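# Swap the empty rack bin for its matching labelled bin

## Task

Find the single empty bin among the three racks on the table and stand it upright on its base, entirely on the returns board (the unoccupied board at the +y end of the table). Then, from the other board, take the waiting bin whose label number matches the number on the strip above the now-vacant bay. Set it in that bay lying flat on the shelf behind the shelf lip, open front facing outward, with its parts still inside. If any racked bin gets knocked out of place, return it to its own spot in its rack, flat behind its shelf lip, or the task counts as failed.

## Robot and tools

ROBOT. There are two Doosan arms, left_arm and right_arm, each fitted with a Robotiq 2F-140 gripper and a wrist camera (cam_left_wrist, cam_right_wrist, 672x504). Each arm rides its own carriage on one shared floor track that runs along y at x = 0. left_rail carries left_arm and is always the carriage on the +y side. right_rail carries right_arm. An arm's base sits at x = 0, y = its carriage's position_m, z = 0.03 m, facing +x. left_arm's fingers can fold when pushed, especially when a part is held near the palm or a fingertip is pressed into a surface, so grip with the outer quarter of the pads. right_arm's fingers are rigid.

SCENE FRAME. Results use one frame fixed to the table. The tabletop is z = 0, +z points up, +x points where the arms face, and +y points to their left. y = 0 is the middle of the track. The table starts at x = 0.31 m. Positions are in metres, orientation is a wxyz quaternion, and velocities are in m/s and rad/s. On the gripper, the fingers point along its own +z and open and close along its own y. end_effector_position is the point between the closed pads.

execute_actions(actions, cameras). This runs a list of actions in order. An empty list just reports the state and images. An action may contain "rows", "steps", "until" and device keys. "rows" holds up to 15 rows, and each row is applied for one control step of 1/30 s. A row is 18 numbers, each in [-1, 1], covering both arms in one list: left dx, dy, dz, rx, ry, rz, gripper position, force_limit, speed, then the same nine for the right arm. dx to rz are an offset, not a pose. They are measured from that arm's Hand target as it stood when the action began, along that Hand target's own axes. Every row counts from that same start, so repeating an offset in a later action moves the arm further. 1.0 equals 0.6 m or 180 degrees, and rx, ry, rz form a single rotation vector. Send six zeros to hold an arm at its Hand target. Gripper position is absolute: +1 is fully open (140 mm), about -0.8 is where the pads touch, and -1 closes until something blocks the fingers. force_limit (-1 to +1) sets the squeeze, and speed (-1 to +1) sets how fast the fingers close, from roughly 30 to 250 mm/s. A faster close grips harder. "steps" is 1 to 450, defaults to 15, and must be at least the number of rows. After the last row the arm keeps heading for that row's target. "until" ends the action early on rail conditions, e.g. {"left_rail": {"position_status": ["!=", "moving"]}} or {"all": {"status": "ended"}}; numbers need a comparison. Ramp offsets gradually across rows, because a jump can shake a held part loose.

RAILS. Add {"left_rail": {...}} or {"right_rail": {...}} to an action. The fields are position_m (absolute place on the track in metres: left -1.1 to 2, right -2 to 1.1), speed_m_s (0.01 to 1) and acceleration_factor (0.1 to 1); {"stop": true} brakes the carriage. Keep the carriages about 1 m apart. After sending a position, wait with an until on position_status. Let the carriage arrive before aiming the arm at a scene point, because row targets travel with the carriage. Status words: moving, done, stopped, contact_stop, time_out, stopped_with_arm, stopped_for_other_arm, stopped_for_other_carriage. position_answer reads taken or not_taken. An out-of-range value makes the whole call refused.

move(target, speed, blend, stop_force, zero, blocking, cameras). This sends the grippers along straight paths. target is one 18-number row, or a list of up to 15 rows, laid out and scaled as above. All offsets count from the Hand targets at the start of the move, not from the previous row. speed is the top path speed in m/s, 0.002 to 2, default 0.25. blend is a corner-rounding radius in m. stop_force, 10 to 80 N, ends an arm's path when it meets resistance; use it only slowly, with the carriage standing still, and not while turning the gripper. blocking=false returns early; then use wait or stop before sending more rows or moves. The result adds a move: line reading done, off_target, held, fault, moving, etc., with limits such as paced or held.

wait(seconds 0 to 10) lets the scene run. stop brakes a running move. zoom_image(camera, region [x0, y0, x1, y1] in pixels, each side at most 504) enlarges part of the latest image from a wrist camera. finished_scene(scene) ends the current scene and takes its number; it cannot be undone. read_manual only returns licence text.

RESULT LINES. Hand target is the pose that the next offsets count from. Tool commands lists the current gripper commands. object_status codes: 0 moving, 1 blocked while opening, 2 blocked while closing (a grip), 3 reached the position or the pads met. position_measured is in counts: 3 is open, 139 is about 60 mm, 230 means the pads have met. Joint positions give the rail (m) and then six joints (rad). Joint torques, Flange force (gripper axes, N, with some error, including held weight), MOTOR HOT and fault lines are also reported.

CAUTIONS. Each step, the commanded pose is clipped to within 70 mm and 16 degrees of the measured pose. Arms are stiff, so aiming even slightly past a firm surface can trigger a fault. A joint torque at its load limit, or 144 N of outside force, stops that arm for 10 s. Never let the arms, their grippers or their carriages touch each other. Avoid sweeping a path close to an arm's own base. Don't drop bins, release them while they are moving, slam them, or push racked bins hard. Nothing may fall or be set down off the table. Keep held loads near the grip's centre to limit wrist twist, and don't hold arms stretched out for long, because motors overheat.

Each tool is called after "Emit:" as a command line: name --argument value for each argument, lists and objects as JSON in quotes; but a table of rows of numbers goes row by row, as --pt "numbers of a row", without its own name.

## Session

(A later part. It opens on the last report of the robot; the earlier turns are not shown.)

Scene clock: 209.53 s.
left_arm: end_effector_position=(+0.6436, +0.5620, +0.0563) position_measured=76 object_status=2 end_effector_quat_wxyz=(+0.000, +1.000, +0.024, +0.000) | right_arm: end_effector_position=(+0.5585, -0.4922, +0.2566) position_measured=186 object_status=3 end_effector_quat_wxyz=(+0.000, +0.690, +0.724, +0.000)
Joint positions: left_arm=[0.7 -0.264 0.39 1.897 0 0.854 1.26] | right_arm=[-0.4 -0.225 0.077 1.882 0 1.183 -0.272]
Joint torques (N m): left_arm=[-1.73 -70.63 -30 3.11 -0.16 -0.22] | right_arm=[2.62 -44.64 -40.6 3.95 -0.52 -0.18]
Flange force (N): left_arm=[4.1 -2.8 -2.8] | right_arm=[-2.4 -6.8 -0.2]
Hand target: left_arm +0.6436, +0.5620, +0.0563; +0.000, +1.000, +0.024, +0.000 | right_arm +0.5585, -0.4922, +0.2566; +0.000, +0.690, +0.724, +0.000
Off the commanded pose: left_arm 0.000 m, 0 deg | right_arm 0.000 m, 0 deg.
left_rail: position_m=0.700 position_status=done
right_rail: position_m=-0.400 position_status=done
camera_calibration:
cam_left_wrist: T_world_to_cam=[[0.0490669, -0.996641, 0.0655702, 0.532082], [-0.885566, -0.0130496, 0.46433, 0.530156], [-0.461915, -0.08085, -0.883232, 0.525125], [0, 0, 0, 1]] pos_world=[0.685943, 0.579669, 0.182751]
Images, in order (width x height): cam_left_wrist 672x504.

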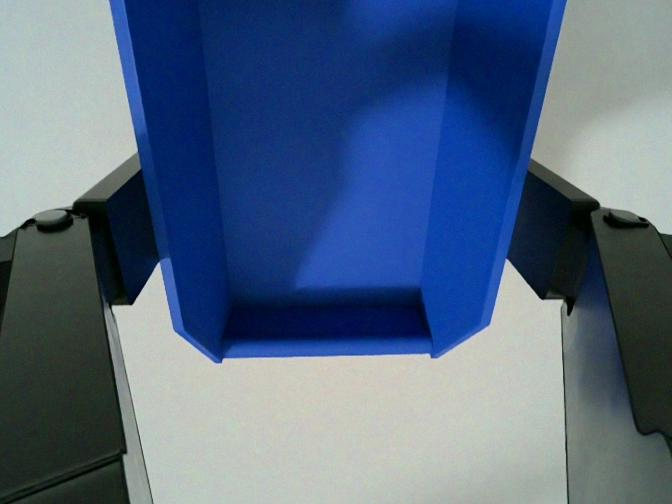

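Emit:
move --target '[0,0,-0.4,0,0,0,-1,-0.5,-1,0,0,0,0,0,0,-0.45,-1,-1]' --speed 0.15 --cameras '[]'

Emit:
execute_actions --actions '[{"left_rail":{"position_m":2.0,"acceleration_factor":0.4},"steps":300,"until":{"all":{"status":"ended"}}}]' --cameras '["cam_left_wrist"]'

Emit:
move --target '[0.03,-0.7,-0.05,0,0,0,-1,-0.5,-1,0,0,0,0,0,0,-0.45,-1,-1]' --speed 0.2 --cameras '["cam_left_wrist"]'

Scene clock: 221.63 s.
left_arm: end_effector_position=(+0.6436, +0.5620, +0.2962) position_measured=76 object_status=2 end_effector_quat_wxyz=(+0.000, +1.000, +0.024, +0.000) | right_arm: end_effector_position=(+0.5585, -0.4922, +0.2566) position_measured=186 object_status=3 end_effector_quat_wxyz=(+0.000, +0.690, +0.724, +0.000)
Joint positions: left_arm=[0.7 -0.264 0.198 1.666 0 1.278 1.26] | right_arm=[-0.4 -0.225 0.077 1.882 0 1.183 -0.272]
Joint torques (N m): left_arm=[-1.85 -66.01 -41.5 4.28 0.5 -0.26] | right_arm=[2.51 -44.92 -40.81 3.9 -0.41 -0.1]
Flange force (N): left_arm=[7.2 -2.1 5.1] | right_arm=[-2.4 -6.5 0.4]
Hand target: left_arm +0.6436, +0.5620, +0.2963; +0.000, +1.000, +0.024, +0.000 | right_arm +0.5585, -0.4922, +0.2566; +0.000, +0.690, +0.724, +0.000
Off the commanded pose: left_arm 0.000 m, 0 deg | right_arm 0.000 m, 0 deg.
left_rail: position_m=0.700 position_status=done
right_rail: position_m=-0.400 position_status=done
move: done
No camera images: "cameras" was empty.

Scene clock: 225.87 s.
left_arm: end_effector_position=(+0.6436, +1.8617, +0.2963) position_measured=76 object_status=2 end_effector_quat_wxyz=(+0.000, +1.000, +0.024, +0.000) | right_arm: end_effector_position=(+0.5585, -0.4922, +0.2566) position_measured=186 object_status=3 end_effector_quat_wxyz=(+0.000, +0.690, +0.724, +0.000)
Joint positions: left_arm=[2 -0.264 0.198 1.666 0 1.278 1.26] | right_arm=[-0.4 -0.225 0.077 1.882 0 1.183 -0.272]
Joint torques (N m): left_arm=[-1.24 -65.86 -41.86 4.36 0.33 -0.28] | right_arm=[1.73 -44.76 -40.56 3.92 -0.36 -0.22]
Flange force (N): left_arm=[5.7 -1.6 4.6] | right_arm=[-0.9 -6.1 0.2]
Hand target: left_arm +0.6436, +1.8617, +0.2963; +0.000, +1.000, +0.024, +0.000 | right_arm +0.5585, -0.4922, +0.2566; +0.000, +0.690, +0.724, +0.000
Tool commands: left_gripper/position=-1.0 left_gripper/force_limit=-0.5 left_gripper/speed=-1.0 right_gripper/position=-0.45 right_gripper/force_limit=-1.0 right_gripper/speed=-1.0
Off the commanded pose: left_arm 0.000 m, 0 deg | right_arm 0.000 m, 0 deg.
left_rail: position_m=2.000 position_status=done
right_rail: position_m=-0.400 position_status=done
camera_calibration:
cam_left_wrist: T_world_to_cam=[[0.0490609, -0.996641, 0.0655735, 1.81168], [-0.885566, -0.0130428, 0.46433, 0.435665], [-0.461915, -0.0808501, -0.883232, 0.842181], [0, 0, 0, 1]] pos_world=[0.685943, 1.87937, 0.422751]
Images, in order (width x height): cam_left_wrist 672x504.

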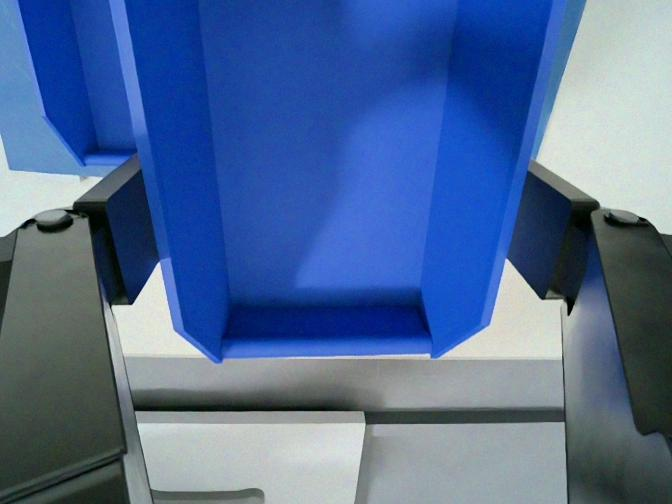

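Scene clock: 228.43 s.
left_arm: end_effector_position=(+0.6418, +2.2820, +0.3263) position_measured=76 object_status=2 end_effector_quat_wxyz=(+0.000, +1.000, +0.024, +0.000) | right_arm: end_effector_position=(+0.5585, -0.4922, +0.2566) position_measured=186 object_status=3 end_effector_quat_wxyz=(+0.000, +0.690, +0.724, +0.000)
Joint positions: left_arm=[2 0.365 0.253 1.541 0 1.347 1.889] | right_arm=[-0.4 -0.225 0.077 1.882 0 1.183 -0.272]
Joint torques (N m): left_arm=[-2.53 -71.65 -41.95 4.36 0.36 -0.39] | right_arm=[1.77 -44.63 -40.79 3.91 -0.38 -0.16]
Flange force (N): left_arm=[4.6 -6.3 3.2] | right_arm=[-0.8 -6.7 0.2]
Hand target: left_arm +0.6418, +2.2821, +0.3263; +0.000, +1.000, +0.024, +0.000 | right_arm +0.5585, -0.4922, +0.2566; +0.000, +0.690, +0.724, +0.000
Off the commanded pose: left_arm 0.000 m, 0 deg | right_arm 0.000 m, 0 deg.
left_rail: position_m=2.000 position_status=done
right_rail: position_m=-0.400 position_status=done
move: done
camera_calibration:
cam_left_wrist: T_world_to_cam=[[0.0490669, -0.996641, 0.0655702, 2.22879], [-0.885566, -0.0130496, 0.46433, 0.42564], [-0.461915, -0.08085, -0.883232, 0.901836], [0, 0, 0, 1]] pos_world=[0.684143, 2.29977, 0.452751]
Images, in order (width x height): cam_left_wrist 672x504.

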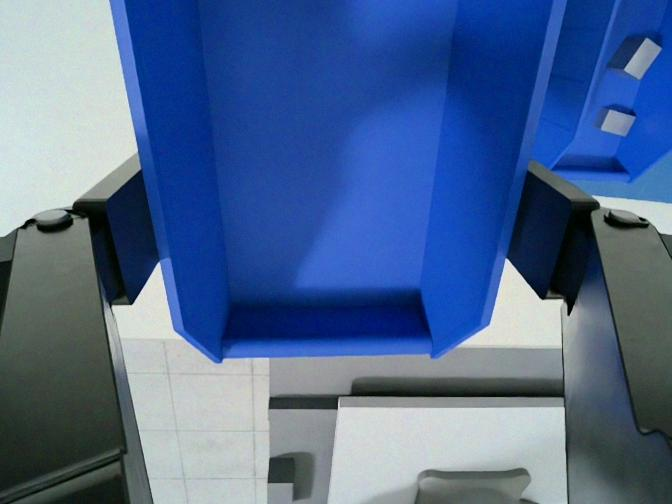

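Emit:
move --pt "0.063 0.023 0 0 0 0 -1 -0.5 -1 0 0 0 0 0 0 -0.45 -1 -1" --pt "0.063 0.023 0.406 0 0 0 -1 -0.5 -1 0 0 0 0 0 0 -0.45 -1 -1" --speed 0.12 --cameras '["cam_left_wrist"]'

Emit:
move --target '[0,0,0.03,0,0,0,-1,-0.5,-1,0,0,0,0,0,0,-0.45,-1,-1]' --speed 0.015 --stop_force 10 --cameras '["cam_left_wrist"]'

Scene clock: 255.27 s.
left_arm: end_effector_position=(+0.6802, +2.2701, +0.0827) position_measured=76 object_status=2 end_effector_quat_wxyz=(+0.000, +1.000, +0.024, +0.000) | right_arm: end_effector_position=(+0.5585, -0.4922, +0.2566) position_measured=186 object_status=3 end_effector_quat_wxyz=(+0.000, +0.690, +0.724, +0.000)
Joint positions: left_arm=[2 0.331 0.459 1.727 0 0.955 1.855] | right_arm=[-0.4 -0.225 0.077 1.882 0 1.183 -0.272]
Joint torques (N m): left_arm=[-1.89 -84.24 -35.64 3.67 0.46 -0.23] | right_arm=[1.75 -44.98 -40.92 3.94 -0.45 -0.17]
Flange force (N): left_arm=[1.9 -4.1 4.4] | right_arm=[-1.0 -6.5 0.9]
Hand target: left_arm +0.6802, +2.2701, +0.0827; +0.000, +1.000, +0.024, +0.000 | right_arm +0.5585, -0.4922, +0.2566; +0.000, +0.690, +0.724, +0.000
Off the commanded pose: left_arm 0.000 m, 0 deg | right_arm 0.000 m, 0 deg.
left_rail: position_m=2.000 position_status=done
right_rail: position_m=-0.400 position_status=done
move: done
camera_calibration:
cam_left_wrist: T_world_to_cam=[[0.0490609, -0.996641, 0.0655735, 2.23092], [-0.885566, -0.0130428, 0.46433, 0.572584], [-0.461915, -0.0808501, -0.883232, 0.703448], [0, 0, 0, 1]] pos_world=[0.722543, 2.28777, 0.209151]
Images, in order (width x height): cam_left_wrist 672x504.

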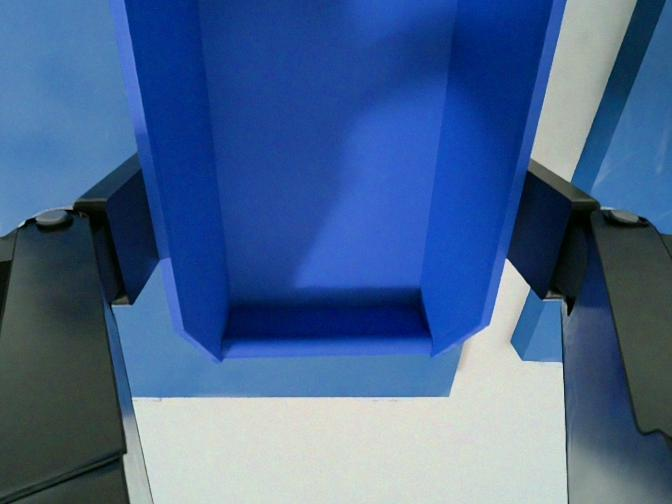

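Scene clock: 256.43 s.
left_arm: end_effector_position=(+0.6802, +2.2701, +0.0743) position_measured=76 object_status=2 end_effector_quat_wxyz=(+0.000, +1.000, +0.024, +0.000) | right_arm: end_effector_position=(+0.5585, -0.4922, +0.2566) position_measured=186 object_status=3 end_effector_quat_wxyz=(+0.000, +0.690, +0.724, +0.000)
Joint positions: left_arm=[2 0.331 0.467 1.733 0 0.941 1.855] | right_arm=[-0.4 -0.225 0.077 1.882 0 1.183 -0.272]
Joint torques (N m): left_arm=[-1.57 -80.8 -32.23 3.74 0.33 -0.3] | right_arm=[2.05 -44.5 -40.54 3.94 -0.49 -0.2]
Flange force (N): left_arm=[3.3 -4.2 -0.5] | right_arm=[-1.3 -6.7 -0.3]
Hand target: left_arm +0.6802, +2.2701, +0.0743; +0.000, +1.000, +0.024, +0.000 (not the last commanded pose) | right_arm +0.5585, -0.4922, +0.2566; +0.000, +0.690, +0.724, +0.000
Off the commanded pose: left_arm 0.010 m, 0 deg | right_arm 0.000 m, 0 deg.
left_rail: position_m=2.000 position_status=done
right_rail: position_m=-0.400 position_status=done
move: contact (left_arm)
camera_calibration:
cam_left_wrist: T_world_to_cam=[[0.0490552, -0.996641, 0.0655746, 2.23148], [-0.885629, -0.0130482, 0.46421, 0.576567], [-0.461795, -0.0808467, -0.883295, 0.695947], [0, 0, 0, 1]] pos_world=[0.722544, 2.28777, 0.20075]
Images, in order (width x height): cam_left_wrist 672x504.

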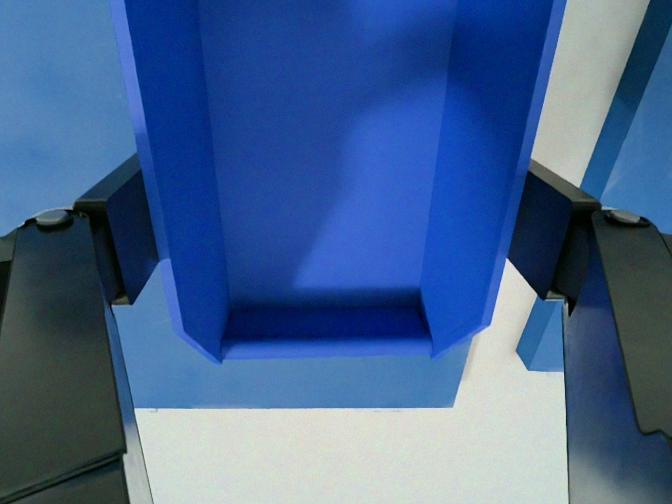

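Emit:
move --pt "0 0 -0.02 0 0 0 -1 -0.5 -1 0 0 0 0 0 0 -0.45 -1 -1" --pt "0 -0.04 -0.02 0 0 0 -1 -0.5 -1 0 0 0 0 0 0 -0.45 -1 -1" --pt "0 -0.04 -0.006 0 0 0 -1 -0.5 -1 0 0 0 0 0 0 -0.45 -1 -1" --speed 0.04 --cameras '[]'

Emit:
move --target '[0,0,0.02,0,0,0,-1,-0.5,-1,0,0,0,0,0,0,-0.45,-1,-1]' --speed 0.015 --stop_force 10 --cameras '[]'

Emit:
execute_actions --actions '[{"rows":[[0,0,0,0,0,0,1,-0.5,-1,0,0,0,0,0,0,-0.45,-1,-1]],"steps":60}]' --cameras '[]'

Emit:
move --target '[0,0,-0.45,0,0,0,1,-0.5,-1,0,0,0,0,0,0,-0.45,-1,-1]' --speed 0.12 --cameras '["cam_left_wrist"]'

Scene clock: 271.00 s.
left_arm: end_effector_position=(+0.6791, +2.2941, +0.0780) position_measured=76 object_status=2 end_effector_quat_wxyz=(+0.000, +1.000, +0.024, +0.000) | right_arm: end_effector_position=(+0.5585, -0.4922, +0.2566) position_measured=186 object_status=3 end_effector_quat_wxyz=(+0.000, +0.690, +0.724, +0.000)
Joint positions: left_arm=[2 0.362 0.475 1.713 0 0.954 1.886] | right_arm=[-0.4 -0.225 0.077 1.882 0 1.183 -0.272]
Joint torques (N m): left_arm=[-2.1 -86.23 -35.33 3.72 0.46 -0.24] | right_arm=[1.86 -44.74 -40.42 3.95 -0.39 -0.21]
Flange force (N): left_arm=[2.6 -4.7 4.9] | right_arm=[-1.2 -5.8 0.0]
Hand target: left_arm +0.6791, +2.2941, +0.0779; +0.000, +1.000, +0.024, +0.000 | right_arm +0.5585, -0.4922, +0.2566; +0.000, +0.690, +0.724, +0.000
Off the commanded pose: left_arm 0.000 m, 0 deg | right_arm 0.000 m, 0 deg.
left_rail: position_m=2.000 position_status=done
right_rail: position_m=-0.400 position_status=done
move: done
No camera images: "cameras" was empty.

Scene clock: 271.87 s.
left_arm: end_effector_position=(+0.6791, +2.2941, +0.0740) position_measured=76 object_status=2 end_effector_quat_wxyz=(+0.000, +1.000, +0.024, +0.000) | right_arm: end_effector_position=(+0.5585, -0.4922, +0.2566) position_measured=186 object_status=3 end_effector_quat_wxyz=(+0.000, +0.690, +0.724, +0.000)
Joint positions: left_arm=[2 0.362 0.478 1.716 0 0.947 1.886] | right_arm=[-0.4 -0.225 0.077 1.882 0 1.183 -0.272]
Joint torques (N m): left_arm=[-0.89 -80.62 -31.85 3.8 0.06 -0.26] | right_arm=[2.28 -44.99 -40.65 3.96 -0.36 -0.2]
Flange force (N): left_arm=[2.7 -3.1 -3.8] | right_arm=[-1.8 -6.3 0.5]
Hand target: left_arm +0.6791, +2.2941, +0.0740; +0.000, +1.000, +0.024, +0.000 (not the last commanded pose) | right_arm +0.5585, -0.4922, +0.2566; +0.000, +0.690, +0.724, +0.000
Off the commanded pose: left_arm 0.008 m, 0 deg | right_arm 0.000 m, 0 deg.
left_rail: position_m=2.000 position_status=done
right_rail: position_m=-0.400 position_status=done
move: contact (left_arm)
No camera images: "cameras" was empty.

Scene clock: 274.07 s.
left_arm: end_effector_position=(+0.6791, +2.2941, +0.0740) position_measured=3 object_status=3 end_effector_quat_wxyz=(+0.000, +1.000, +0.024, +0.000) | right_arm: end_effector_position=(+0.5585, -0.4922, +0.2566) position_measured=186 object_status=3 end_effector_quat_wxyz=(+0.000, +0.690, +0.724, +0.000)
Joint positions: left_arm=[2 0.362 0.478 1.716 0 0.947 1.886] | right_arm=[-0.4 -0.225 0.077 1.882 0 1.183 -0.272]
Joint torques (N m): left_arm=[-2.01 -85.8 -34.53 3.64 0.28 -0.31] | right_arm=[1.94 -44.77 -40.82 3.94 -0.47 -0.18]
Flange force (N): left_arm=[3.0 -4.9 3.2] | right_arm=[-1.3 -6.6 0.4]
Hand target: left_arm +0.6791, +2.2941, +0.0740; +0.000, +1.000, +0.024, +0.000 | right_arm +0.5585, -0.4922, +0.2566; +0.000, +0.690, +0.724, +0.000
Off the commanded pose: left_arm 0.000 m, 0 deg | right_arm 0.000 m, 0 deg.
left_rail: position_m=2.000 position_status=done
right_rail: position_m=-0.400 position_status=done
No camera images: "cameras" was empty.

Scene clock: 276.73 s.
left_arm: end_effector_position=(+0.6791, +2.2941, +0.3440) position_measured=3 object_status=3 end_effector_quat_wxyz=(+0.000, +1.000, +0.024, +0.000) | right_arm: end_effector_position=(+0.5585, -0.4922, +0.2566) position_measured=186 object_status=3 end_effector_quat_wxyz=(+0.000, +0.690, +0.724, +0.000)
Joint positions: left_arm=[2 0.362 0.309 1.435 0 1.397 1.886] | right_arm=[-0.4 -0.225 0.077 1.882 0 1.183 -0.272]
Joint torques (N m): left_arm=[-1.94 -76.46 -42.64 4.35 0.14 -0.23] | right_arm=[1.86 -44.89 -40.49 3.96 -0.37 -0.15]
Flange force (N): left_arm=[2.3 -4.4 2.6] | right_arm=[-1.1 -6.1 0.2]
Hand target: left_arm +0.6791, +2.2941, +0.3440; +0.000, +1.000, +0.024, +0.000 | right_arm +0.5585, -0.4922, +0.2566; +0.000, +0.690, +0.724, +0.000
Off the commanded pose: left_arm 0.000 m, 0 deg | right_arm 0.000 m, 0 deg.
left_rail: position_m=2.000 position_status=done
right_rail: position_m=-0.400 position_status=done
move: done
camera_calibration:
cam_left_wrist: T_world_to_cam=[[0.049014, -0.996649, 0.0654859, 2.23785], [-0.885567, -0.013042, 0.464328, 0.450593], [-0.461918, -0.0807507, -0.883239, 0.935446], [0, 0, 0, 1]] pos_world=[0.721444, 2.31177, 0.470451]
Images, in order (width x height): cam_left_wrist 672x504.

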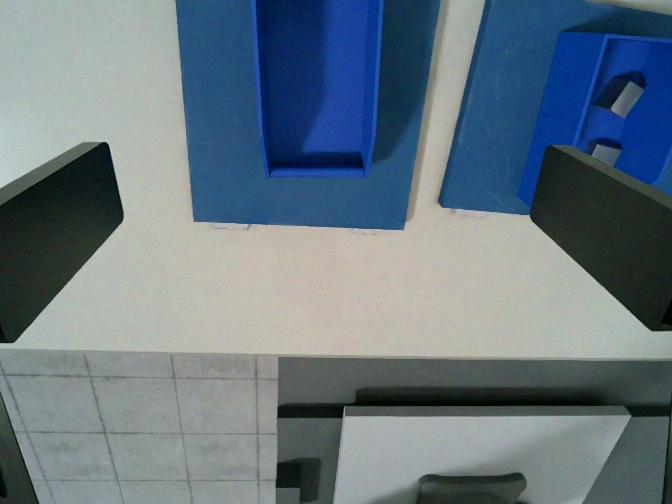

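Emit:
move --target '[0,0,0,0,0,0,1,-0.5,-1,0,0,-0.13,0,0,0.58,1,-1,0]' --speed 0.5 --cameras '[]'

Emit:
execute_actions --actions '[{"right_rail":{"position_m":1.0,"acceleration_factor":0.6},"steps":300,"until":{"all":{"status":"ended"}}}]' --cameras '[]'

Emit:
move --target '[0,0,0,0,0,0,1,-0.5,-1,-0.0,-0.7,0,0,0,0,1,-1,0]' --speed 0.3 --cameras '["cam_right_wrist"]'

Scene clock: 301.10 s.
left_arm: end_effector_position=(+0.6791, +2.2941, +0.3440) position_measured=3 object_status=3 end_effector_quat_wxyz=(+0.000, +1.000, +0.024, +0.000) | right_arm: end_effector_position=(+0.5585, -0.4922, +0.3346) position_measured=3 object_status=3 end_effector_quat_wxyz=(+0.000, +0.995, -0.102, +0.000)
Joint positions: left_arm=[2 0.362 0.309 1.435 0 1.397 1.886] | right_arm=[-0.4 -0.225 0.036 1.778 0 1.327 1.55]
Joint torques (N m): left_arm=[-2.17 -76.49 -42.11 4.4 0.33 -0.27] | right_arm=[1.98 -42.61 -42.73 4.09 -0.44 -0.22]
Flange force (N): left_arm=[4.0 -5.2 2.7] | right_arm=[-5.9 2.9 1.4]
Hand target: left_arm +0.6791, +2.2941, +0.3440; +0.000, +1.000, +0.024, +0.000 | right_arm +0.5585, -0.4922, +0.3346; +0.000, +0.995, -0.102, +0.000
Off the commanded pose: left_arm 0.000 m, 0 deg | right_arm 0.000 m, 0 deg.
left_rail: position_m=2.000 position_status=done
right_rail: position_m=-0.400 position_status=done
move: done
No camera images: "cameras" was empty.

Scene clock: 304.73 s.
left_arm: end_effector_position=(+0.6791, +2.2941, +0.3440) position_measured=3 object_status=3 end_effector_quat_wxyz=(+0.000, +1.000, +0.024, +0.000) | right_arm: end_effector_position=(+0.5585, +0.9078, +0.3346) position_measured=3 object_status=3 end_effector_quat_wxyz=(+0.000, +0.995, -0.102, +0.000)
Joint positions: left_arm=[2 0.362 0.309 1.435 0 1.397 1.886] | right_arm=[1 -0.225 0.036 1.778 0 1.327 1.55]
Joint torques (N m): left_arm=[-2.02 -76.71 -42.14 4.43 0.33 -0.26] | right_arm=[2.49 -42.2 -42.71 4.09 -0.46 -0.19]
Flange force (N): left_arm=[3.0 -4.8 1.3] | right_arm=[-6.9 3.7 0.8]
Hand target: left_arm +0.6791, +2.2941, +0.3440; +0.000, +1.000, +0.024, +0.000 | right_arm +0.5585, +0.9078, +0.3346; +0.000, +0.995, -0.102, +0.000
Tool commands: left_gripper/position=+1.0 left_gripper/force_limit=-0.5 left_gripper/speed=-1.0 right_gripper/position=+1.0 right_gripper/force_limit=-1.0 right_gripper/speed=+0.0
Off the commanded pose: left_arm 0.000 m, 0 deg | right_arm 0.000 m, 0 deg.
left_rail: position_m=2.000 position_status=done
right_rail: position_m=1.000 position_status=done
No camera images: "cameras" was empty.

Scene clock: 306.67 s.
left_arm: end_effector_position=(+0.6791, +2.2941, +0.3440) position_measured=3 object_status=3 end_effector_quat_wxyz=(+0.000, +1.000, +0.024, +0.000) | right_arm: end_effector_position=(+0.6437, +1.3191, +0.3346) position_measured=3 object_status=3 end_effector_quat_wxyz=(+0.000, +0.995, -0.102, +0.000)
Joint positions: left_arm=[2 0.362 0.309 1.435 0 1.397 1.886] | right_arm=[1 0.412 0.277 1.494 0 1.37 2.187]
Joint torques (N m): left_arm=[-1.94 -77.3 -42.24 4.41 0.33 -0.28] | right_arm=[1.44 -66.21 -41.77 4.18 -0.43 -0.18]
Flange force (N): left_arm=[4.3 -5.1 2.3] | right_arm=[-3.1 4.5 -0.7]
Hand target: left_arm +0.6791, +2.2941, +0.3440; +0.000, +1.000, +0.024, +0.000 | right_arm +0.6437, +1.3192, +0.3346; +0.000, +0.995, -0.102, +0.000
Off the commanded pose: left_arm 0.000 m, 0 deg | right_arm 0.000 m, 0 deg.
left_rail: position_m=2.000 position_status=done
right_rail: position_m=1.000 position_status=done
move: done
camera_calibration:
cam_right_wrist: T_world_to_cam=[[-0.163409, -0.986542, 0.0056442, 1.4135], [-0.958301, 0.160086, 0.236712, 0.34276], [-0.23443, 0.033272, -0.971564, 0.574942], [0, 0, 0, 1]] pos_world=[0.694229, 1.32048, 0.469479]
Images, in order (width x height): cam_right_wrist 672x504.

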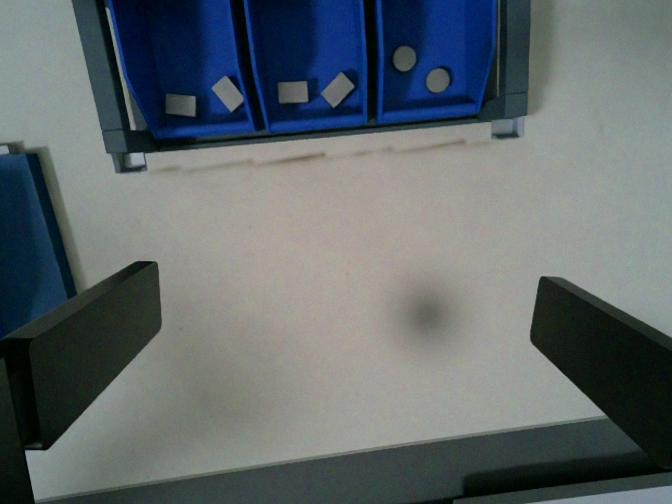

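Emit:
move --target '[0,0,0,0,0,0,1,-0.5,-1,-0.186,-0.707,0,0,0,0,1,-1,0]' --speed 0.25 --cameras '["cam_right_wrist"]'

Scene clock: 313.50 s.
left_arm: end_effector_position=(+0.6791, +2.2941, +0.3440) position_measured=3 object_status=3 end_effector_quat_wxyz=(+0.000, +1.000, +0.024, +0.000) | right_arm: end_effector_position=(+0.6204, +1.7572, +0.3346) position_measured=3 object_status=3 end_effector_quat_wxyz=(+0.000, +0.995, -0.102, +0.000)
Joint positions: left_arm=[2 0.362 0.309 1.435 0 1.397 1.886] | right_arm=[1 0.849 0.744 0.776 0 1.622 2.624]
Joint torques (N m): left_arm=[-2.31 -76.37 -42.06 4.46 0.35 -0.29] | right_arm=[2.1 -108.38 -43.73 4.17 -0.44 -0.16]
Flange force (N): left_arm=[2.5 -5.1 1.4] | right_arm=[-4.7 13.2 3.3]
Hand target: left_arm +0.6791, +2.2941, +0.3440; +0.000, +1.000, +0.024, +0.000 | right_arm +0.6204, +1.7572, +0.3346; +0.000, +0.995, -0.102, +0.000
Off the commanded pose: left_arm 0.000 m, 0 deg | right_arm 0.000 m, 0 deg.
left_rail: position_m=2.000 position_status=done
right_rail: position_m=1.000 position_status=done
move: done
camera_calibration:
cam_right_wrist: T_world_to_cam=[[-0.163409, -0.986542, 0.0056442, 1.84181], [-0.958301, 0.160086, 0.236712, 0.25041], [-0.23443, 0.033272, -0.971564, 0.55493], [0, 0, 0, 1]] pos_world=[0.671029, 1.75848, 0.469479]
Images, in order (width x height): cam_right_wrist 672x504.

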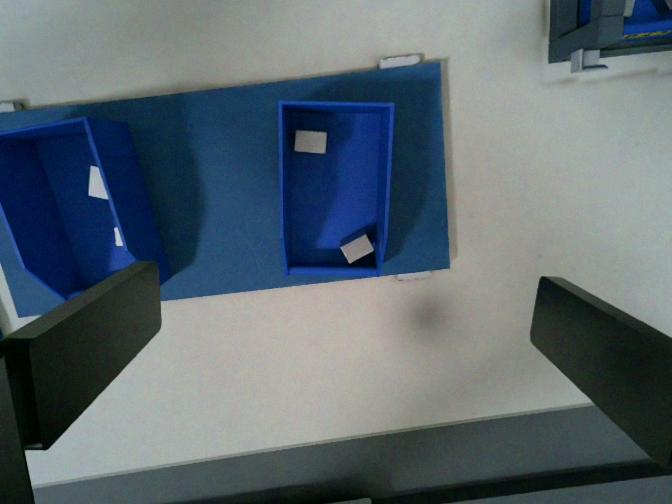

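Emit:
move --target '[0,0,0,0,0,0,1,-0.5,-1,0.017,0,0.3,0,0,0.003,1,-1,0]' --speed 0.2 --cameras '["cam_right_wrist"]'

Scene clock: 335.50 s.
left_arm: end_effector_position=(+0.6791, +2.2941, +0.3440) position_measured=3 object_status=3 end_effector_quat_wxyz=(+0.000, +1.000, +0.024, +0.000) | right_arm: end_effector_position=(+0.6304, +1.7550, +0.1546) position_measured=3 object_status=3 end_effector_quat_wxyz=(+0.000, +0.994, -0.107, +0.000)
Joint positions: left_arm=[2 0.362 0.309 1.435 0 1.397 1.886] | right_arm=[1 0.84 0.789 1.021 0 1.332 2.624]
Joint torques (N m): left_arm=[-1.85 -76.32 -41.94 4.43 0.35 -0.3] | right_arm=[2.46 -111.01 -43.56 4.08 -0.14 -0.14]
Flange force (N): left_arm=[4.3 -4.9 1.7] | right_arm=[-4.4 13.5 1.3]
Hand target: left_arm +0.6791, +2.2941, +0.3440; +0.000, +1.000, +0.024, +0.000 | right_arm +0.6304, +1.7550, +0.1546; +0.000, +0.994, -0.107, +0.000
Off the commanded pose: left_arm 0.000 m, 0 deg | right_arm 0.000 m, 0 deg.
left_rail: position_m=2.000 position_status=done
right_rail: position_m=1.000 position_status=done
move: done
camera_calibration:
cam_right_wrist: T_world_to_cam=[[-0.17269, -0.98496, 0.00562793, 1.8454], [-0.956765, 0.169099, 0.236657, 0.286197], [-0.23405, 0.0354838, -0.971577, 0.378349], [0, 0, 0, 1]] pos_world=[0.681059, 1.75583, 0.289479]
Images, in order (width x height): cam_right_wrist 672x504.

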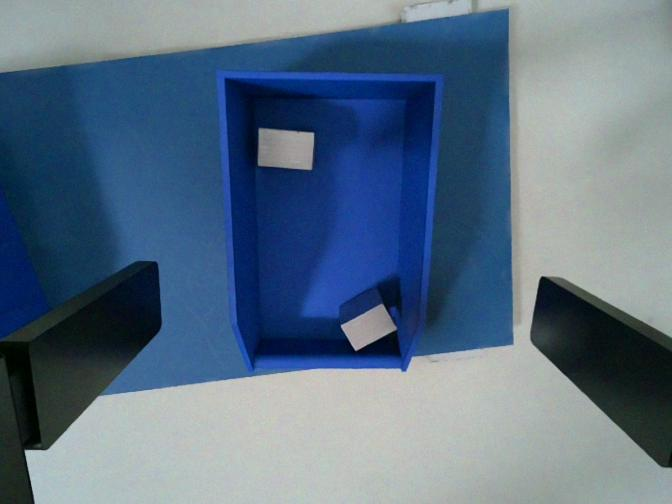

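Emit:
move --target '[0,0,0,0,0,0,1,-0.5,-1,0.003,-0.005,0.1365,0,0,-0.012,1,-1,0]' --speed 0.06 --cameras '["cam_right_wrist"]'

Emit:
execute_actions --actions '[{"rows":[[0,0,0,0,0,0,1,-0.5,-1,0,0,0,0,0,0,-1,0,-1]],"steps":90}]' --cameras '["cam_right_wrist"]'

Scene clock: 348.00 s.
left_arm: end_effector_position=(+0.6791, +2.2941, +0.3440) position_measured=3 object_status=3 end_effector_quat_wxyz=(+0.000, +1.000, +0.024, +0.000) | right_arm: end_effector_position=(+0.6328, +1.7576, +0.0727) position_measured=3 object_status=3 end_effector_quat_wxyz=(+0.000, +0.996, -0.088, +0.000)
Joint positions: left_arm=[2 0.362 0.309 1.435 0 1.397 1.886] | right_arm=[1 0.84 0.839 1.081 0 1.221 2.587]
Joint torques (N m): left_arm=[-1.98 -76.68 -42.07 4.37 0.35 -0.31] | right_arm=[1.46 -113.96 -41.05 3.91 -0.51 -0.14]
Flange force (N): left_arm=[3.5 -5.0 1.8] | right_arm=[-2.4 7.5 -0.6]
Hand target: left_arm +0.6791, +2.2941, +0.3440; +0.000, +1.000, +0.024, +0.000 | right_arm +0.6328, +1.7576, +0.0727; +0.000, +0.996, -0.088, +0.000
Off the commanded pose: left_arm 0.000 m, 0 deg | right_arm 0.000 m, 0 deg.
left_rail: position_m=2.000 position_status=done
right_rail: position_m=1.000 position_status=done
move: done
camera_calibration:
cam_right_wrist: T_world_to_cam=[[-0.13546, -0.990767, 0.00564472, 1.83546], [-0.962441, 0.132936, 0.236719, 0.37453], [-0.235284, 0.0266333, -0.971562, 0.315572], [0, 0, 0, 1]] pos_world=[0.683345, 1.76032, 0.207579]
Images, in order (width x height): cam_right_wrist 672x504.

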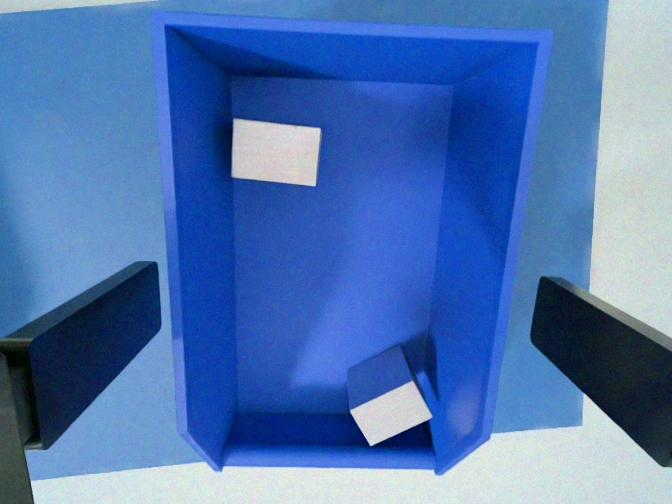

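Scene clock: 351.20 s.
left_arm: end_effector_position=(+0.6791, +2.2941, +0.3440) position_measured=3 object_status=3 end_effector_quat_wxyz=(+0.000, +1.000, +0.024, +0.000) | right_arm: end_effector_position=(+0.6328, +1.7576, +0.0727) position_measured=77 object_status=2 end_effector_quat_wxyz=(+0.000, +0.996, -0.088, +0.000)
Joint positions: left_arm=[2 0.362 0.309 1.435 0 1.397 1.886] | right_arm=[1 0.84 0.839 1.081 0 1.221 2.587]
Joint torques (N m): left_arm=[-2.2 -76.86 -42.1 4.44 0.29 -0.25] | right_arm=[2.15 -91.48 -32.26 3.96 -1.92 -0.03]
Flange force (N): left_arm=[3.9 -5.3 2.1] | right_arm=[-6.1 14.6 -22.9]
Hand target: left_arm +0.6791, +2.2941, +0.3440; +0.000, +1.000, +0.024, +0.000 | right_arm +0.6328, +1.7576, +0.0727; +0.000, +0.996, -0.088, +0.000
Off the commanded pose: left_arm 0.000 m, 0 deg | right_arm 0.000 m, 0 deg.
left_rail: position_m=2.000 position_status=done
right_rail: position_m=1.000 position_status=done
camera_calibration:
cam_right_wrist: T_world_to_cam=[[-0.13546, -0.990767, 0.00564472, 1.83546], [-0.962441, 0.132936, 0.236719, 0.37453], [-0.235284, 0.0266333, -0.971562, 0.315572], [0, 0, 0, 1]] pos_world=[0.683345, 1.76032, 0.207579]
Images, in order (width x height): cam_right_wrist 672x504.

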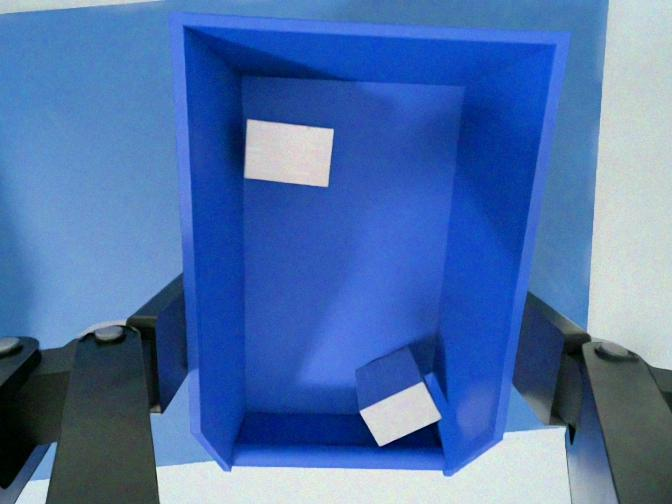

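Emit:
move --target '[0,0,0,0,0,0,1,-0.5,-1,0,0,-0.36,0,0,0,-1,0,-1]' --speed 0.08 --cameras '["cam_right_wrist"]'

Scene clock: 358.63 s.
left_arm: end_effector_position=(+0.6791, +2.2941, +0.3440) position_measured=3 object_status=3 end_effector_quat_wxyz=(+0.000, +1.000, +0.024, +0.000) | right_arm: end_effector_position=(+0.6328, +1.7576, +0.2888) position_measured=77 object_status=2 end_effector_quat_wxyz=(+0.000, +0.996, -0.088, +0.000)
Joint positions: left_arm=[2 0.362 0.309 1.435 0 1.397 1.886] | right_arm=[1 0.84 0.761 0.828 0 1.552 2.587]
Joint torques (N m): left_arm=[-2.17 -76.63 -41.92 4.4 0.34 -0.27] | right_arm=[1.74 -115.25 -46.67 4.13 -0.42 -0.19]
Flange force (N): left_arm=[3.1 -5.1 1.3] | right_arm=[-3.7 11.2 7.7]
Hand target: left_arm +0.6791, +2.2941, +0.3440; +0.000, +1.000, +0.024, +0.000 | right_arm +0.6328, +1.7576, +0.2887; +0.000, +0.996, -0.088, +0.000
Off the commanded pose: left_arm 0.000 m, 0 deg | right_arm 0.000 m, 0 deg.
left_rail: position_m=2.000 position_status=done
right_rail: position_m=1.000 position_status=done
move: done
camera_calibration:
cam_right_wrist: T_world_to_cam=[[-0.135488, -0.990763, 0.0055359, 1.8343], [-0.96246, 0.13294, 0.236638, 0.323416], [-0.235189, 0.0267337, -0.971582, 0.525294], [0, 0, 0, 1]] pos_world=[0.683345, 1.76032, 0.423679]
Images, in order (width x height): cam_right_wrist 672x504.

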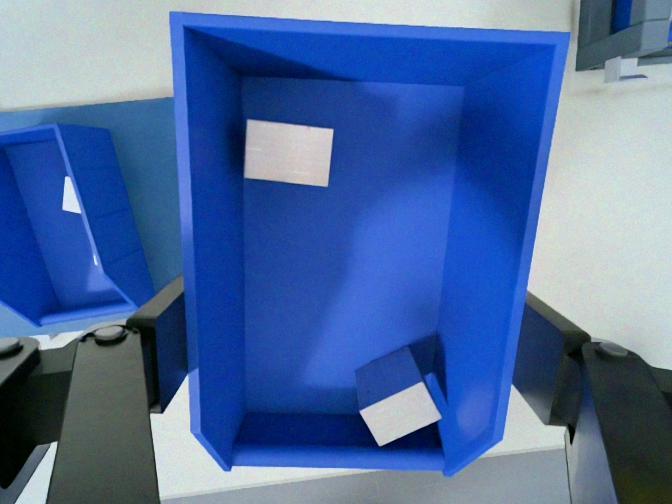

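Emit:
move --target '[0,0,0,0,0,0,1,-0.5,-1,0.08,0.69,0,0,0,0,-1,0,-1]' --speed 0.15 --cameras '[]'

Emit:
move --target '[0,0,0,0,0,0,1,-0.5,-1,0.116,0.697,0,0,0,-0.071,-1,0,-1]' --speed 0.15 --cameras '[]'

Emit:
execute_actions --actions '[{"right_rail":{"position_m":-0.4,"acceleration_factor":0.35},"steps":400,"until":{"all":{"status":"ended"}}}]' --cameras '["cam_right_wrist"]'

Scene clock: 377.87 s.
left_arm: end_effector_position=(+0.6791, +2.2941, +0.3440) position_measured=3 object_status=3 end_effector_quat_wxyz=(+0.000, +1.000, +0.024, +0.000) | right_arm: end_effector_position=(+0.6077, +1.3416, +0.2887) position_measured=77 object_status=2 end_effector_quat_wxyz=(+0.000, +0.996, -0.088, +0.000)
Joint positions: left_arm=[2 0.362 0.309 1.435 0 1.397 1.886] | right_arm=[1 0.463 0.262 1.599 0 1.28 2.209]
Joint torques (N m): left_arm=[-2.39 -76.8 -42.38 4.44 0.32 -0.3] | right_arm=[2.73 -67.08 -45.19 4.01 -0.5 -0.09]
Flange force (N): left_arm=[2.9 -5.3 2.2] | right_arm=[-4.4 8.1 5.8]
Hand target: left_arm +0.6791, +2.2941, +0.3440; +0.000, +1.000, +0.024, +0.000 | right_arm +0.6076, +1.3416, +0.2887; +0.000, +0.996, -0.088, +0.000
Off the commanded pose: left_arm 0.000 m, 0 deg | right_arm 0.000 m, 0 deg.
left_rail: position_m=2.000 position_status=done
right_rail: position_m=1.000 position_status=done
move: done
No camera images: "cameras" was empty.

Scene clock: 381.17 s.
left_arm: end_effector_position=(+0.6791, +2.2941, +0.3440) position_measured=3 object_status=3 end_effector_quat_wxyz=(+0.000, +1.000, +0.024, +0.000) | right_arm: end_effector_position=(+0.6030, +0.9177, +0.2887) position_measured=77 object_status=2 end_effector_quat_wxyz=(+0.000, +1.000, +0.024, +0.000)
Joint positions: left_arm=[2 0.362 0.309 1.435 0 1.397 1.886] | right_arm=[1 -0.192 0.125 1.767 0 1.25 1.331]
Joint torques (N m): left_arm=[-2.03 -76.79 -42.11 4.4 0.36 -0.23] | right_arm=[2.84 -53.32 -44.31 3.96 -0.51 -0.2]
Flange force (N): left_arm=[4.2 -5.1 2.2] | right_arm=[-7.4 2.2 5.1]
Hand target: left_arm +0.6791, +2.2941, +0.3440; +0.000, +1.000, +0.024, +0.000 | right_arm +0.6030, +0.9177, +0.2887; +0.000, +1.000, +0.024, +0.000
Off the commanded pose: left_arm 0.000 m, 0 deg | right_arm 0.000 m, 0 deg.
left_rail: position_m=2.000 position_status=done
right_rail: position_m=1.000 position_status=done
move: done
No camera images: "cameras" was empty.

Scene clock: 385.83 s.
left_arm: end_effector_position=(+0.6791, +2.2941, +0.3440) position_measured=3 object_status=3 end_effector_quat_wxyz=(+0.000, +1.000, +0.024, +0.000) | right_arm: end_effector_position=(+0.6030, -0.4823, +0.2887) position_measured=77 object_status=2 end_effector_quat_wxyz=(+0.000, +1.000, +0.024, +0.000)
Joint positions: left_arm=[2 0.362 0.309 1.435 0 1.397 1.886] | right_arm=[-0.4 -0.192 0.125 1.767 0 1.25 1.331]
Joint torques (N m): left_arm=[-2.05 -76.8 -42.15 4.43 0.35 -0.31] | right_arm=[2.6 -53.87 -44.15 4.01 -0.48 -0.08]
Flange force (N): left_arm=[3.4 -5.1 1.9] | right_arm=[-6.2 2.7 5.4]
Hand target: left_arm +0.6791, +2.2941, +0.3440; +0.000, +1.000, +0.024, +0.000 | right_arm +0.6030, -0.4823, +0.2887; +0.000, +1.000, +0.024, +0.000
Tool commands: left_gripper/position=+1.0 left_gripper/force_limit=-0.5 left_gripper/speed=-1.0 right_gripper/position=-1.0 right_gripper/force_limit=+0.0 right_gripper/speed=-1.0
Off the commanded pose: left_arm 0.000 m, 0 deg | right_arm 0.000 m, 0 deg.
left_rail: position_m=2.000 position_status=done
right_rail: position_m=-0.400 position_status=done
camera_calibration:
cam_right_wrist: T_world_to_cam=[[0.0870946, -0.996184, 0.00563182, -0.525808], [-0.967982, -0.0832902, 0.236798, 0.491448], [-0.235425, -0.0260753, -0.971543, 0.552721], [0, 0, 0, 1]] pos_world=[0.651633, -0.468456, 0.423579]
Images, in order (width x height): cam_right_wrist 672x504.

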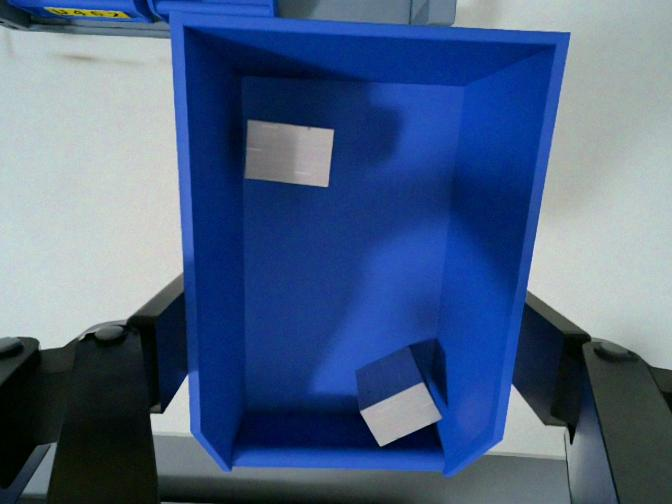

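Emit:
move --target '[0,0,0,0,0,0,1,-0.5,-1,0.192,0.005,0.255,0,0.044,0,-1,0,-1]' --speed 0.12 --cameras '["cam_right_wrist"]'

Scene clock: 398.67 s.
left_arm: end_effector_position=(+0.6791, +2.2941, +0.3440) position_measured=3 object_status=3 end_effector_quat_wxyz=(+0.000, +1.000, +0.024, +0.000) | right_arm: end_effector_position=(+0.7182, -0.4799, +0.1357) position_measured=77 object_status=2 end_effector_quat_wxyz=(-0.002, +0.997, +0.024, +0.069)
Joint positions: left_arm=[2 0.362 0.309 1.435 0 1.397 1.886] | right_arm=[-0.4 -0.172 0.339 1.803 0.039 0.865 1.328]
Joint torques (N m): left_arm=[-2.02 -76.7 -42.1 4.41 0.33 -0.25] | right_arm=[2.16 -71.47 -40.02 3.68 -0.95 -0.09]
Flange force (N): left_arm=[4.3 -5.1 2.3] | right_arm=[-7.0 1.4 2.7]
Hand target: left_arm +0.6791, +2.2941, +0.3440; +0.000, +1.000, +0.024, +0.000 | right_arm +0.7182, -0.4799, +0.1357; -0.002, +0.997, +0.024, +0.069
Off the commanded pose: left_arm 0.000 m, 0 deg | right_arm 0.000 m, 0 deg.
left_rail: position_m=2.000 position_status=done
right_rail: position_m=-0.400 position_status=done
move: done
camera_calibration:
cam_right_wrist: T_world_to_cam=[[0.0858819, -0.996243, 0.0111122, -0.532482], [-0.991333, -0.084335, 0.100734, 0.674089], [-0.0994188, -0.0196672, -0.994851, 0.33981], [0, 0, 0, 1]] pos_world=[0.747761, -0.46695, 0.276074]
Images, in order (width x height): cam_right_wrist 672x504.

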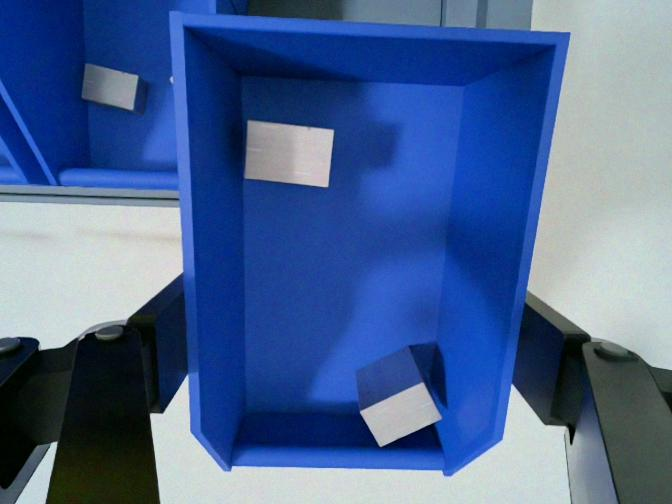

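Emit:
zoom_image --camera "cam_right_wrist" --region '[150, 0, 560, 220]'

Scaled by 1.229 from the camera's 672x504 image, which has a finer 960x720 frame.

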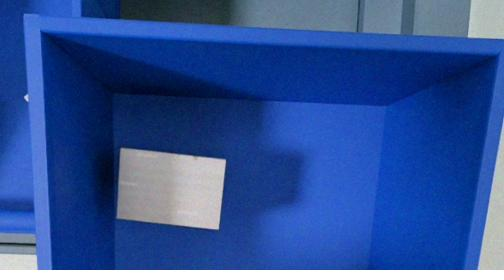

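Emit:
move --target '[0,0,0,0,0,0,1,-0.5,-1,-0.015,-0.004,0.1068,0,0,0,-1,0,-1]' --speed 0.06 --stop_force 20 --cameras '[]'

Emit:
move --target '[0,0,0,0,0,0,1,-0.5,-1,-0.003,0,0.02,0,0,0,-1,0,-1]' --speed 0.015 --stop_force 10 --cameras '["cam_right_wrist"]'

Scene clock: 444.67 s.
left_arm: end_effector_position=(+0.6791, +2.2941, +0.3440) position_measured=3 object_status=3 end_effector_quat_wxyz=(+0.000, +1.000, +0.024, +0.000) | right_arm: end_effector_position=(+0.7180, -0.4775, +0.0710) position_measured=77 object_status=2 end_effector_quat_wxyz=(-0.002, +0.997, +0.024, +0.069)
Joint positions: left_arm=[2 0.362 0.309 1.435 0 1.397 1.886] | right_arm=[-0.4 -0.169 0.402 1.852 0.043 0.753 1.325]
Joint torques (N m): left_arm=[-1.83 -76.69 -42.28 4.42 0.32 -0.23] | right_arm=[2.31 -74.24 -36.86 3.33 -1.05 -0.1]
Flange force (N): left_arm=[4.0 -4.7 2.9] | right_arm=[-6.7 1.5 1.2]
Hand target: left_arm +0.6791, +2.2941, +0.3440; +0.000, +1.000, +0.024, +0.000 | right_arm +0.7180, -0.4775, +0.0710; -0.002, +0.997, +0.024, +0.069
Off the commanded pose: left_arm 0.000 m, 0 deg | right_arm 0.000 m, 0 deg.
left_rail: position_m=2.000 position_status=done
right_rail: position_m=-0.400 position_status=done
move: done
No camera images: "cameras" was empty.

Scene clock: 445.90 s.
left_arm: end_effector_position=(+0.6791, +2.2941, +0.3440) position_measured=3 object_status=3 end_effector_quat_wxyz=(+0.000, +1.000, +0.024, +0.000) | right_arm: end_effector_position=(+0.7180, -0.4775, +0.0618) position_measured=77 object_status=2 end_effector_quat_wxyz=(-0.002, +0.997, +0.023, +0.069)
Joint positions: left_arm=[2 0.362 0.309 1.435 0 1.397 1.886] | right_arm=[-0.4 -0.169 0.411 1.858 0.044 0.737 1.324]
Joint torques (N m): left_arm=[-2.22 -76.77 -42.07 4.39 0.36 -0.16] | right_arm=[1.54 -50.08 -24.26 3.12 -2.05 -0.15]
Flange force (N): left_arm=[3.6 -5.2 2.0] | right_arm=[-7.6 -0.8 -35.3]
Hand target: left_arm +0.6791, +2.2941, +0.3440; +0.000, +1.000, +0.024, +0.000 | right_arm +0.7180, -0.4775, +0.0618; -0.002, +0.997, +0.024, +0.069 (not the last commanded pose)
Off the commanded pose: left_arm 0.000 m, 0 deg | right_arm 0.003 m, 0 deg.
left_rail: position_m=2.000 position_status=done
right_rail: position_m=-0.400 position_status=done
move: contact (right_arm)
camera_calibration:
cam_right_wrist: T_world_to_cam=[[0.0858794, -0.996243, 0.0111279, -0.529254], [-0.991354, -0.084335, 0.100526, 0.681596], [-0.0992103, -0.0196648, -0.994872, 0.266166], [0, 0, 0, 1]] pos_world=[0.747561, -0.46455, 0.202172]
Images, in order (width x height): cam_right_wrist 672x504.

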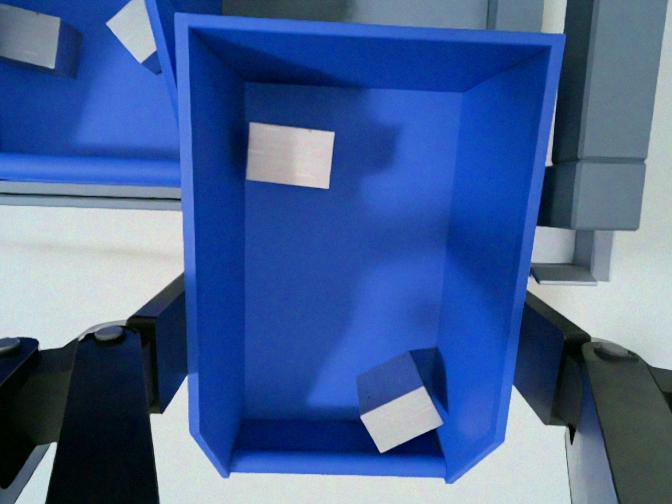

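Emit:
move --target '[0,0,0,0,0,0,1,-0.5,-1,0,0,-0.003,0,0,0,-1,0,-1]' --speed 0.02 --cameras '[]'

Emit:
execute_actions --actions '[{"rows":[[0,0,0,0,0,0,1,-0.5,-1,0,0,0,0,0,0,0.55,0,-1]],"steps":45}]' --cameras '["cam_right_wrist"]'

Emit:
move --pt "0 0 0 0 0 0 1 -0.5 -1 -0.014 0 -0.1 0 0 0 0.55 0 -1" --pt "0 0 0 0 0 0 1 -0.5 -1 -0.2 0 -0.35 0 -0.044 0 0.55 0 -1" --speed 0.1 --cameras '["cam_right_wrist"]'

Scene clock: 459.03 s.
left_arm: end_effector_position=(+0.6791, +2.2941, +0.3440) position_measured=3 object_status=3 end_effector_quat_wxyz=(+0.000, +1.000, +0.024, +0.000) | right_arm: end_effector_position=(+0.7177, -0.4775, +0.0636) position_measured=77 object_status=2 end_effector_quat_wxyz=(-0.002, +0.997, +0.024, +0.069)
Joint positions: left_arm=[2 0.362 0.309 1.435 0 1.397 1.886] | right_arm=[-0.4 -0.169 0.409 1.857 0.044 0.74 1.324]
Joint torques (N m): left_arm=[-1.77 -76.6 -42.17 4.4 0.31 -0.3] | right_arm=[2.9 -74.7 -36.67 3.26 -1.05 -0.22]
Flange force (N): left_arm=[3.6 -4.7 2.1] | right_arm=[-7.0 2.2 1.8]
Hand target: left_arm +0.6791, +2.2941, +0.3440; +0.000, +1.000, +0.024, +0.000 | right_arm +0.7177, -0.4775, +0.0636; -0.002, +0.997, +0.024, +0.069
Off the commanded pose: left_arm 0.000 m, 0 deg | right_arm 0.000 m, 0 deg.
left_rail: position_m=2.000 position_status=done
right_rail: position_m=-0.400 position_status=done
move: done
No camera images: "cameras" was empty.

Scene clock: 460.73 s.
left_arm: end_effector_position=(+0.6791, +2.2941, +0.3440) position_measured=3 object_status=3 end_effector_quat_wxyz=(+0.000, +1.000, +0.024, +0.000) | right_arm: end_effector_position=(+0.7177, -0.4775, +0.0636) position_measured=59 object_status=3 end_effector_quat_wxyz=(-0.002, +0.997, +0.024, +0.069)
Joint positions: left_arm=[2 0.362 0.309 1.435 0 1.397 1.886] | right_arm=[-0.4 -0.169 0.409 1.857 0.044 0.74 1.324]
Joint torques (N m): left_arm=[-2.13 -76.81 -42.31 4.33 0.33 -0.27] | right_arm=[1.27 -72.59 -35.36 2.84 -1.19 -0.26]
Flange force (N): left_arm=[4.1 -5.2 2.6] | right_arm=[-5.8 -0.2 -1.9]
Hand target: left_arm +0.6791, +2.2941, +0.3440; +0.000, +1.000, +0.024, +0.000 | right_arm +0.7177, -0.4775, +0.0636; -0.002, +0.997, +0.024, +0.069
Off the commanded pose: left_arm 0.000 m, 0 deg | right_arm 0.000 m, 0 deg.
left_rail: position_m=2.000 position_status=done
right_rail: position_m=-0.400 position_status=done
camera_calibration:
cam_right_wrist: T_world_to_cam=[[0.0858794, -0.996243, 0.0111279, -0.529257], [-0.991354, -0.084335, 0.100526, 0.681217], [-0.0992103, -0.0196648, -0.994872, 0.267937], [0, 0, 0, 1]] pos_world=[0.747361, -0.46455, 0.203972]
Images, in order (width x height): cam_right_wrist 672x504.

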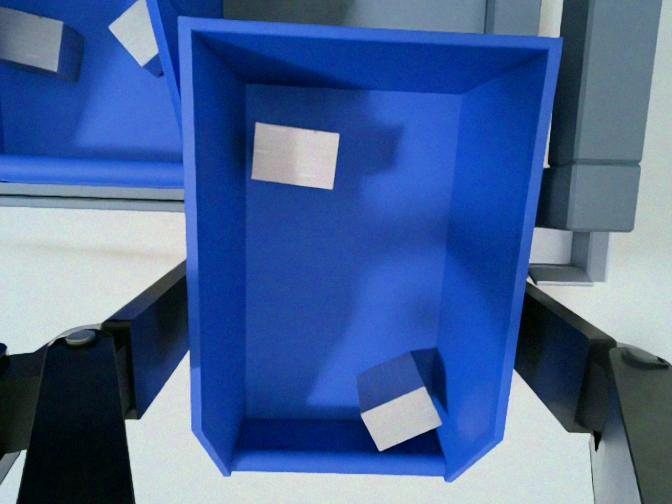

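Scene clock: 463.93 s.
left_arm: end_effector_position=(+0.6791, +2.2941, +0.3440) position_measured=3 object_status=3 end_effector_quat_wxyz=(+0.000, +1.000, +0.024, +0.000) | right_arm: end_effector_position=(+0.5701, -0.4845, +0.2550) position_measured=59 object_status=3 end_effector_quat_wxyz=(+0.000, +1.000, +0.024, +0.000)
Joint positions: left_arm=[2 0.362 0.309 1.435 0 1.397 1.886] | right_arm=[-0.4 -0.207 0.094 1.867 0 1.181 1.317]
Joint torques (N m): left_arm=[-1.9 -76.93 -42.34 4.37 0.37 -0.27] | right_arm=[1.85 -46.38 -40.83 3.9 -0.58 -0.17]
Flange force (N): left_arm=[3.1 -4.7 1.9] | right_arm=[-6.6 1.2 0.3]
Hand target: left_arm +0.6791, +2.2941, +0.3440; +0.000, +1.000, +0.024, +0.000 | right_arm +0.5701, -0.4845, +0.2550; +0.000, +1.000, +0.024, +0.000
Off the commanded pose: left_arm 0.000 m, 0 deg | right_arm 0.000 m, 0 deg.
left_rail: position_m=2.000 position_status=done
right_rail: position_m=-0.400 position_status=done
move: done
camera_calibration:
cam_right_wrist: T_world_to_cam=[[0.087089, -0.996185, 0.00565011, -0.524948], [-0.968034, -0.0832862, 0.236586, 0.467516], [-0.235213, -0.0260736, -0.971594, 0.512066], [0, 0, 0, 1]] pos_world=[0.618733, -0.470656, 0.389878]
Images, in order (width x height): cam_right_wrist 672x504.

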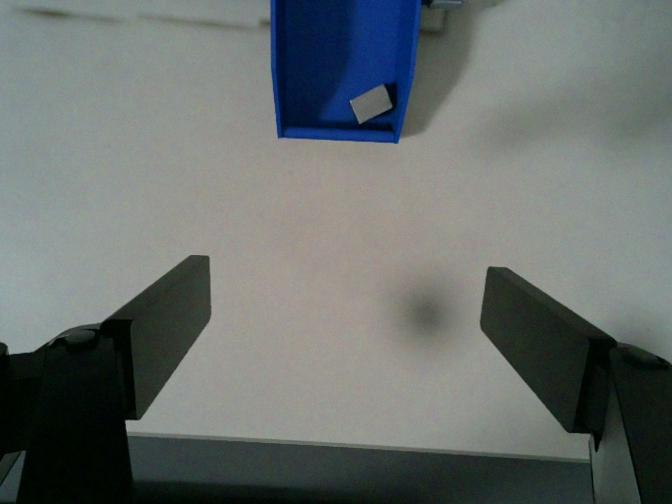

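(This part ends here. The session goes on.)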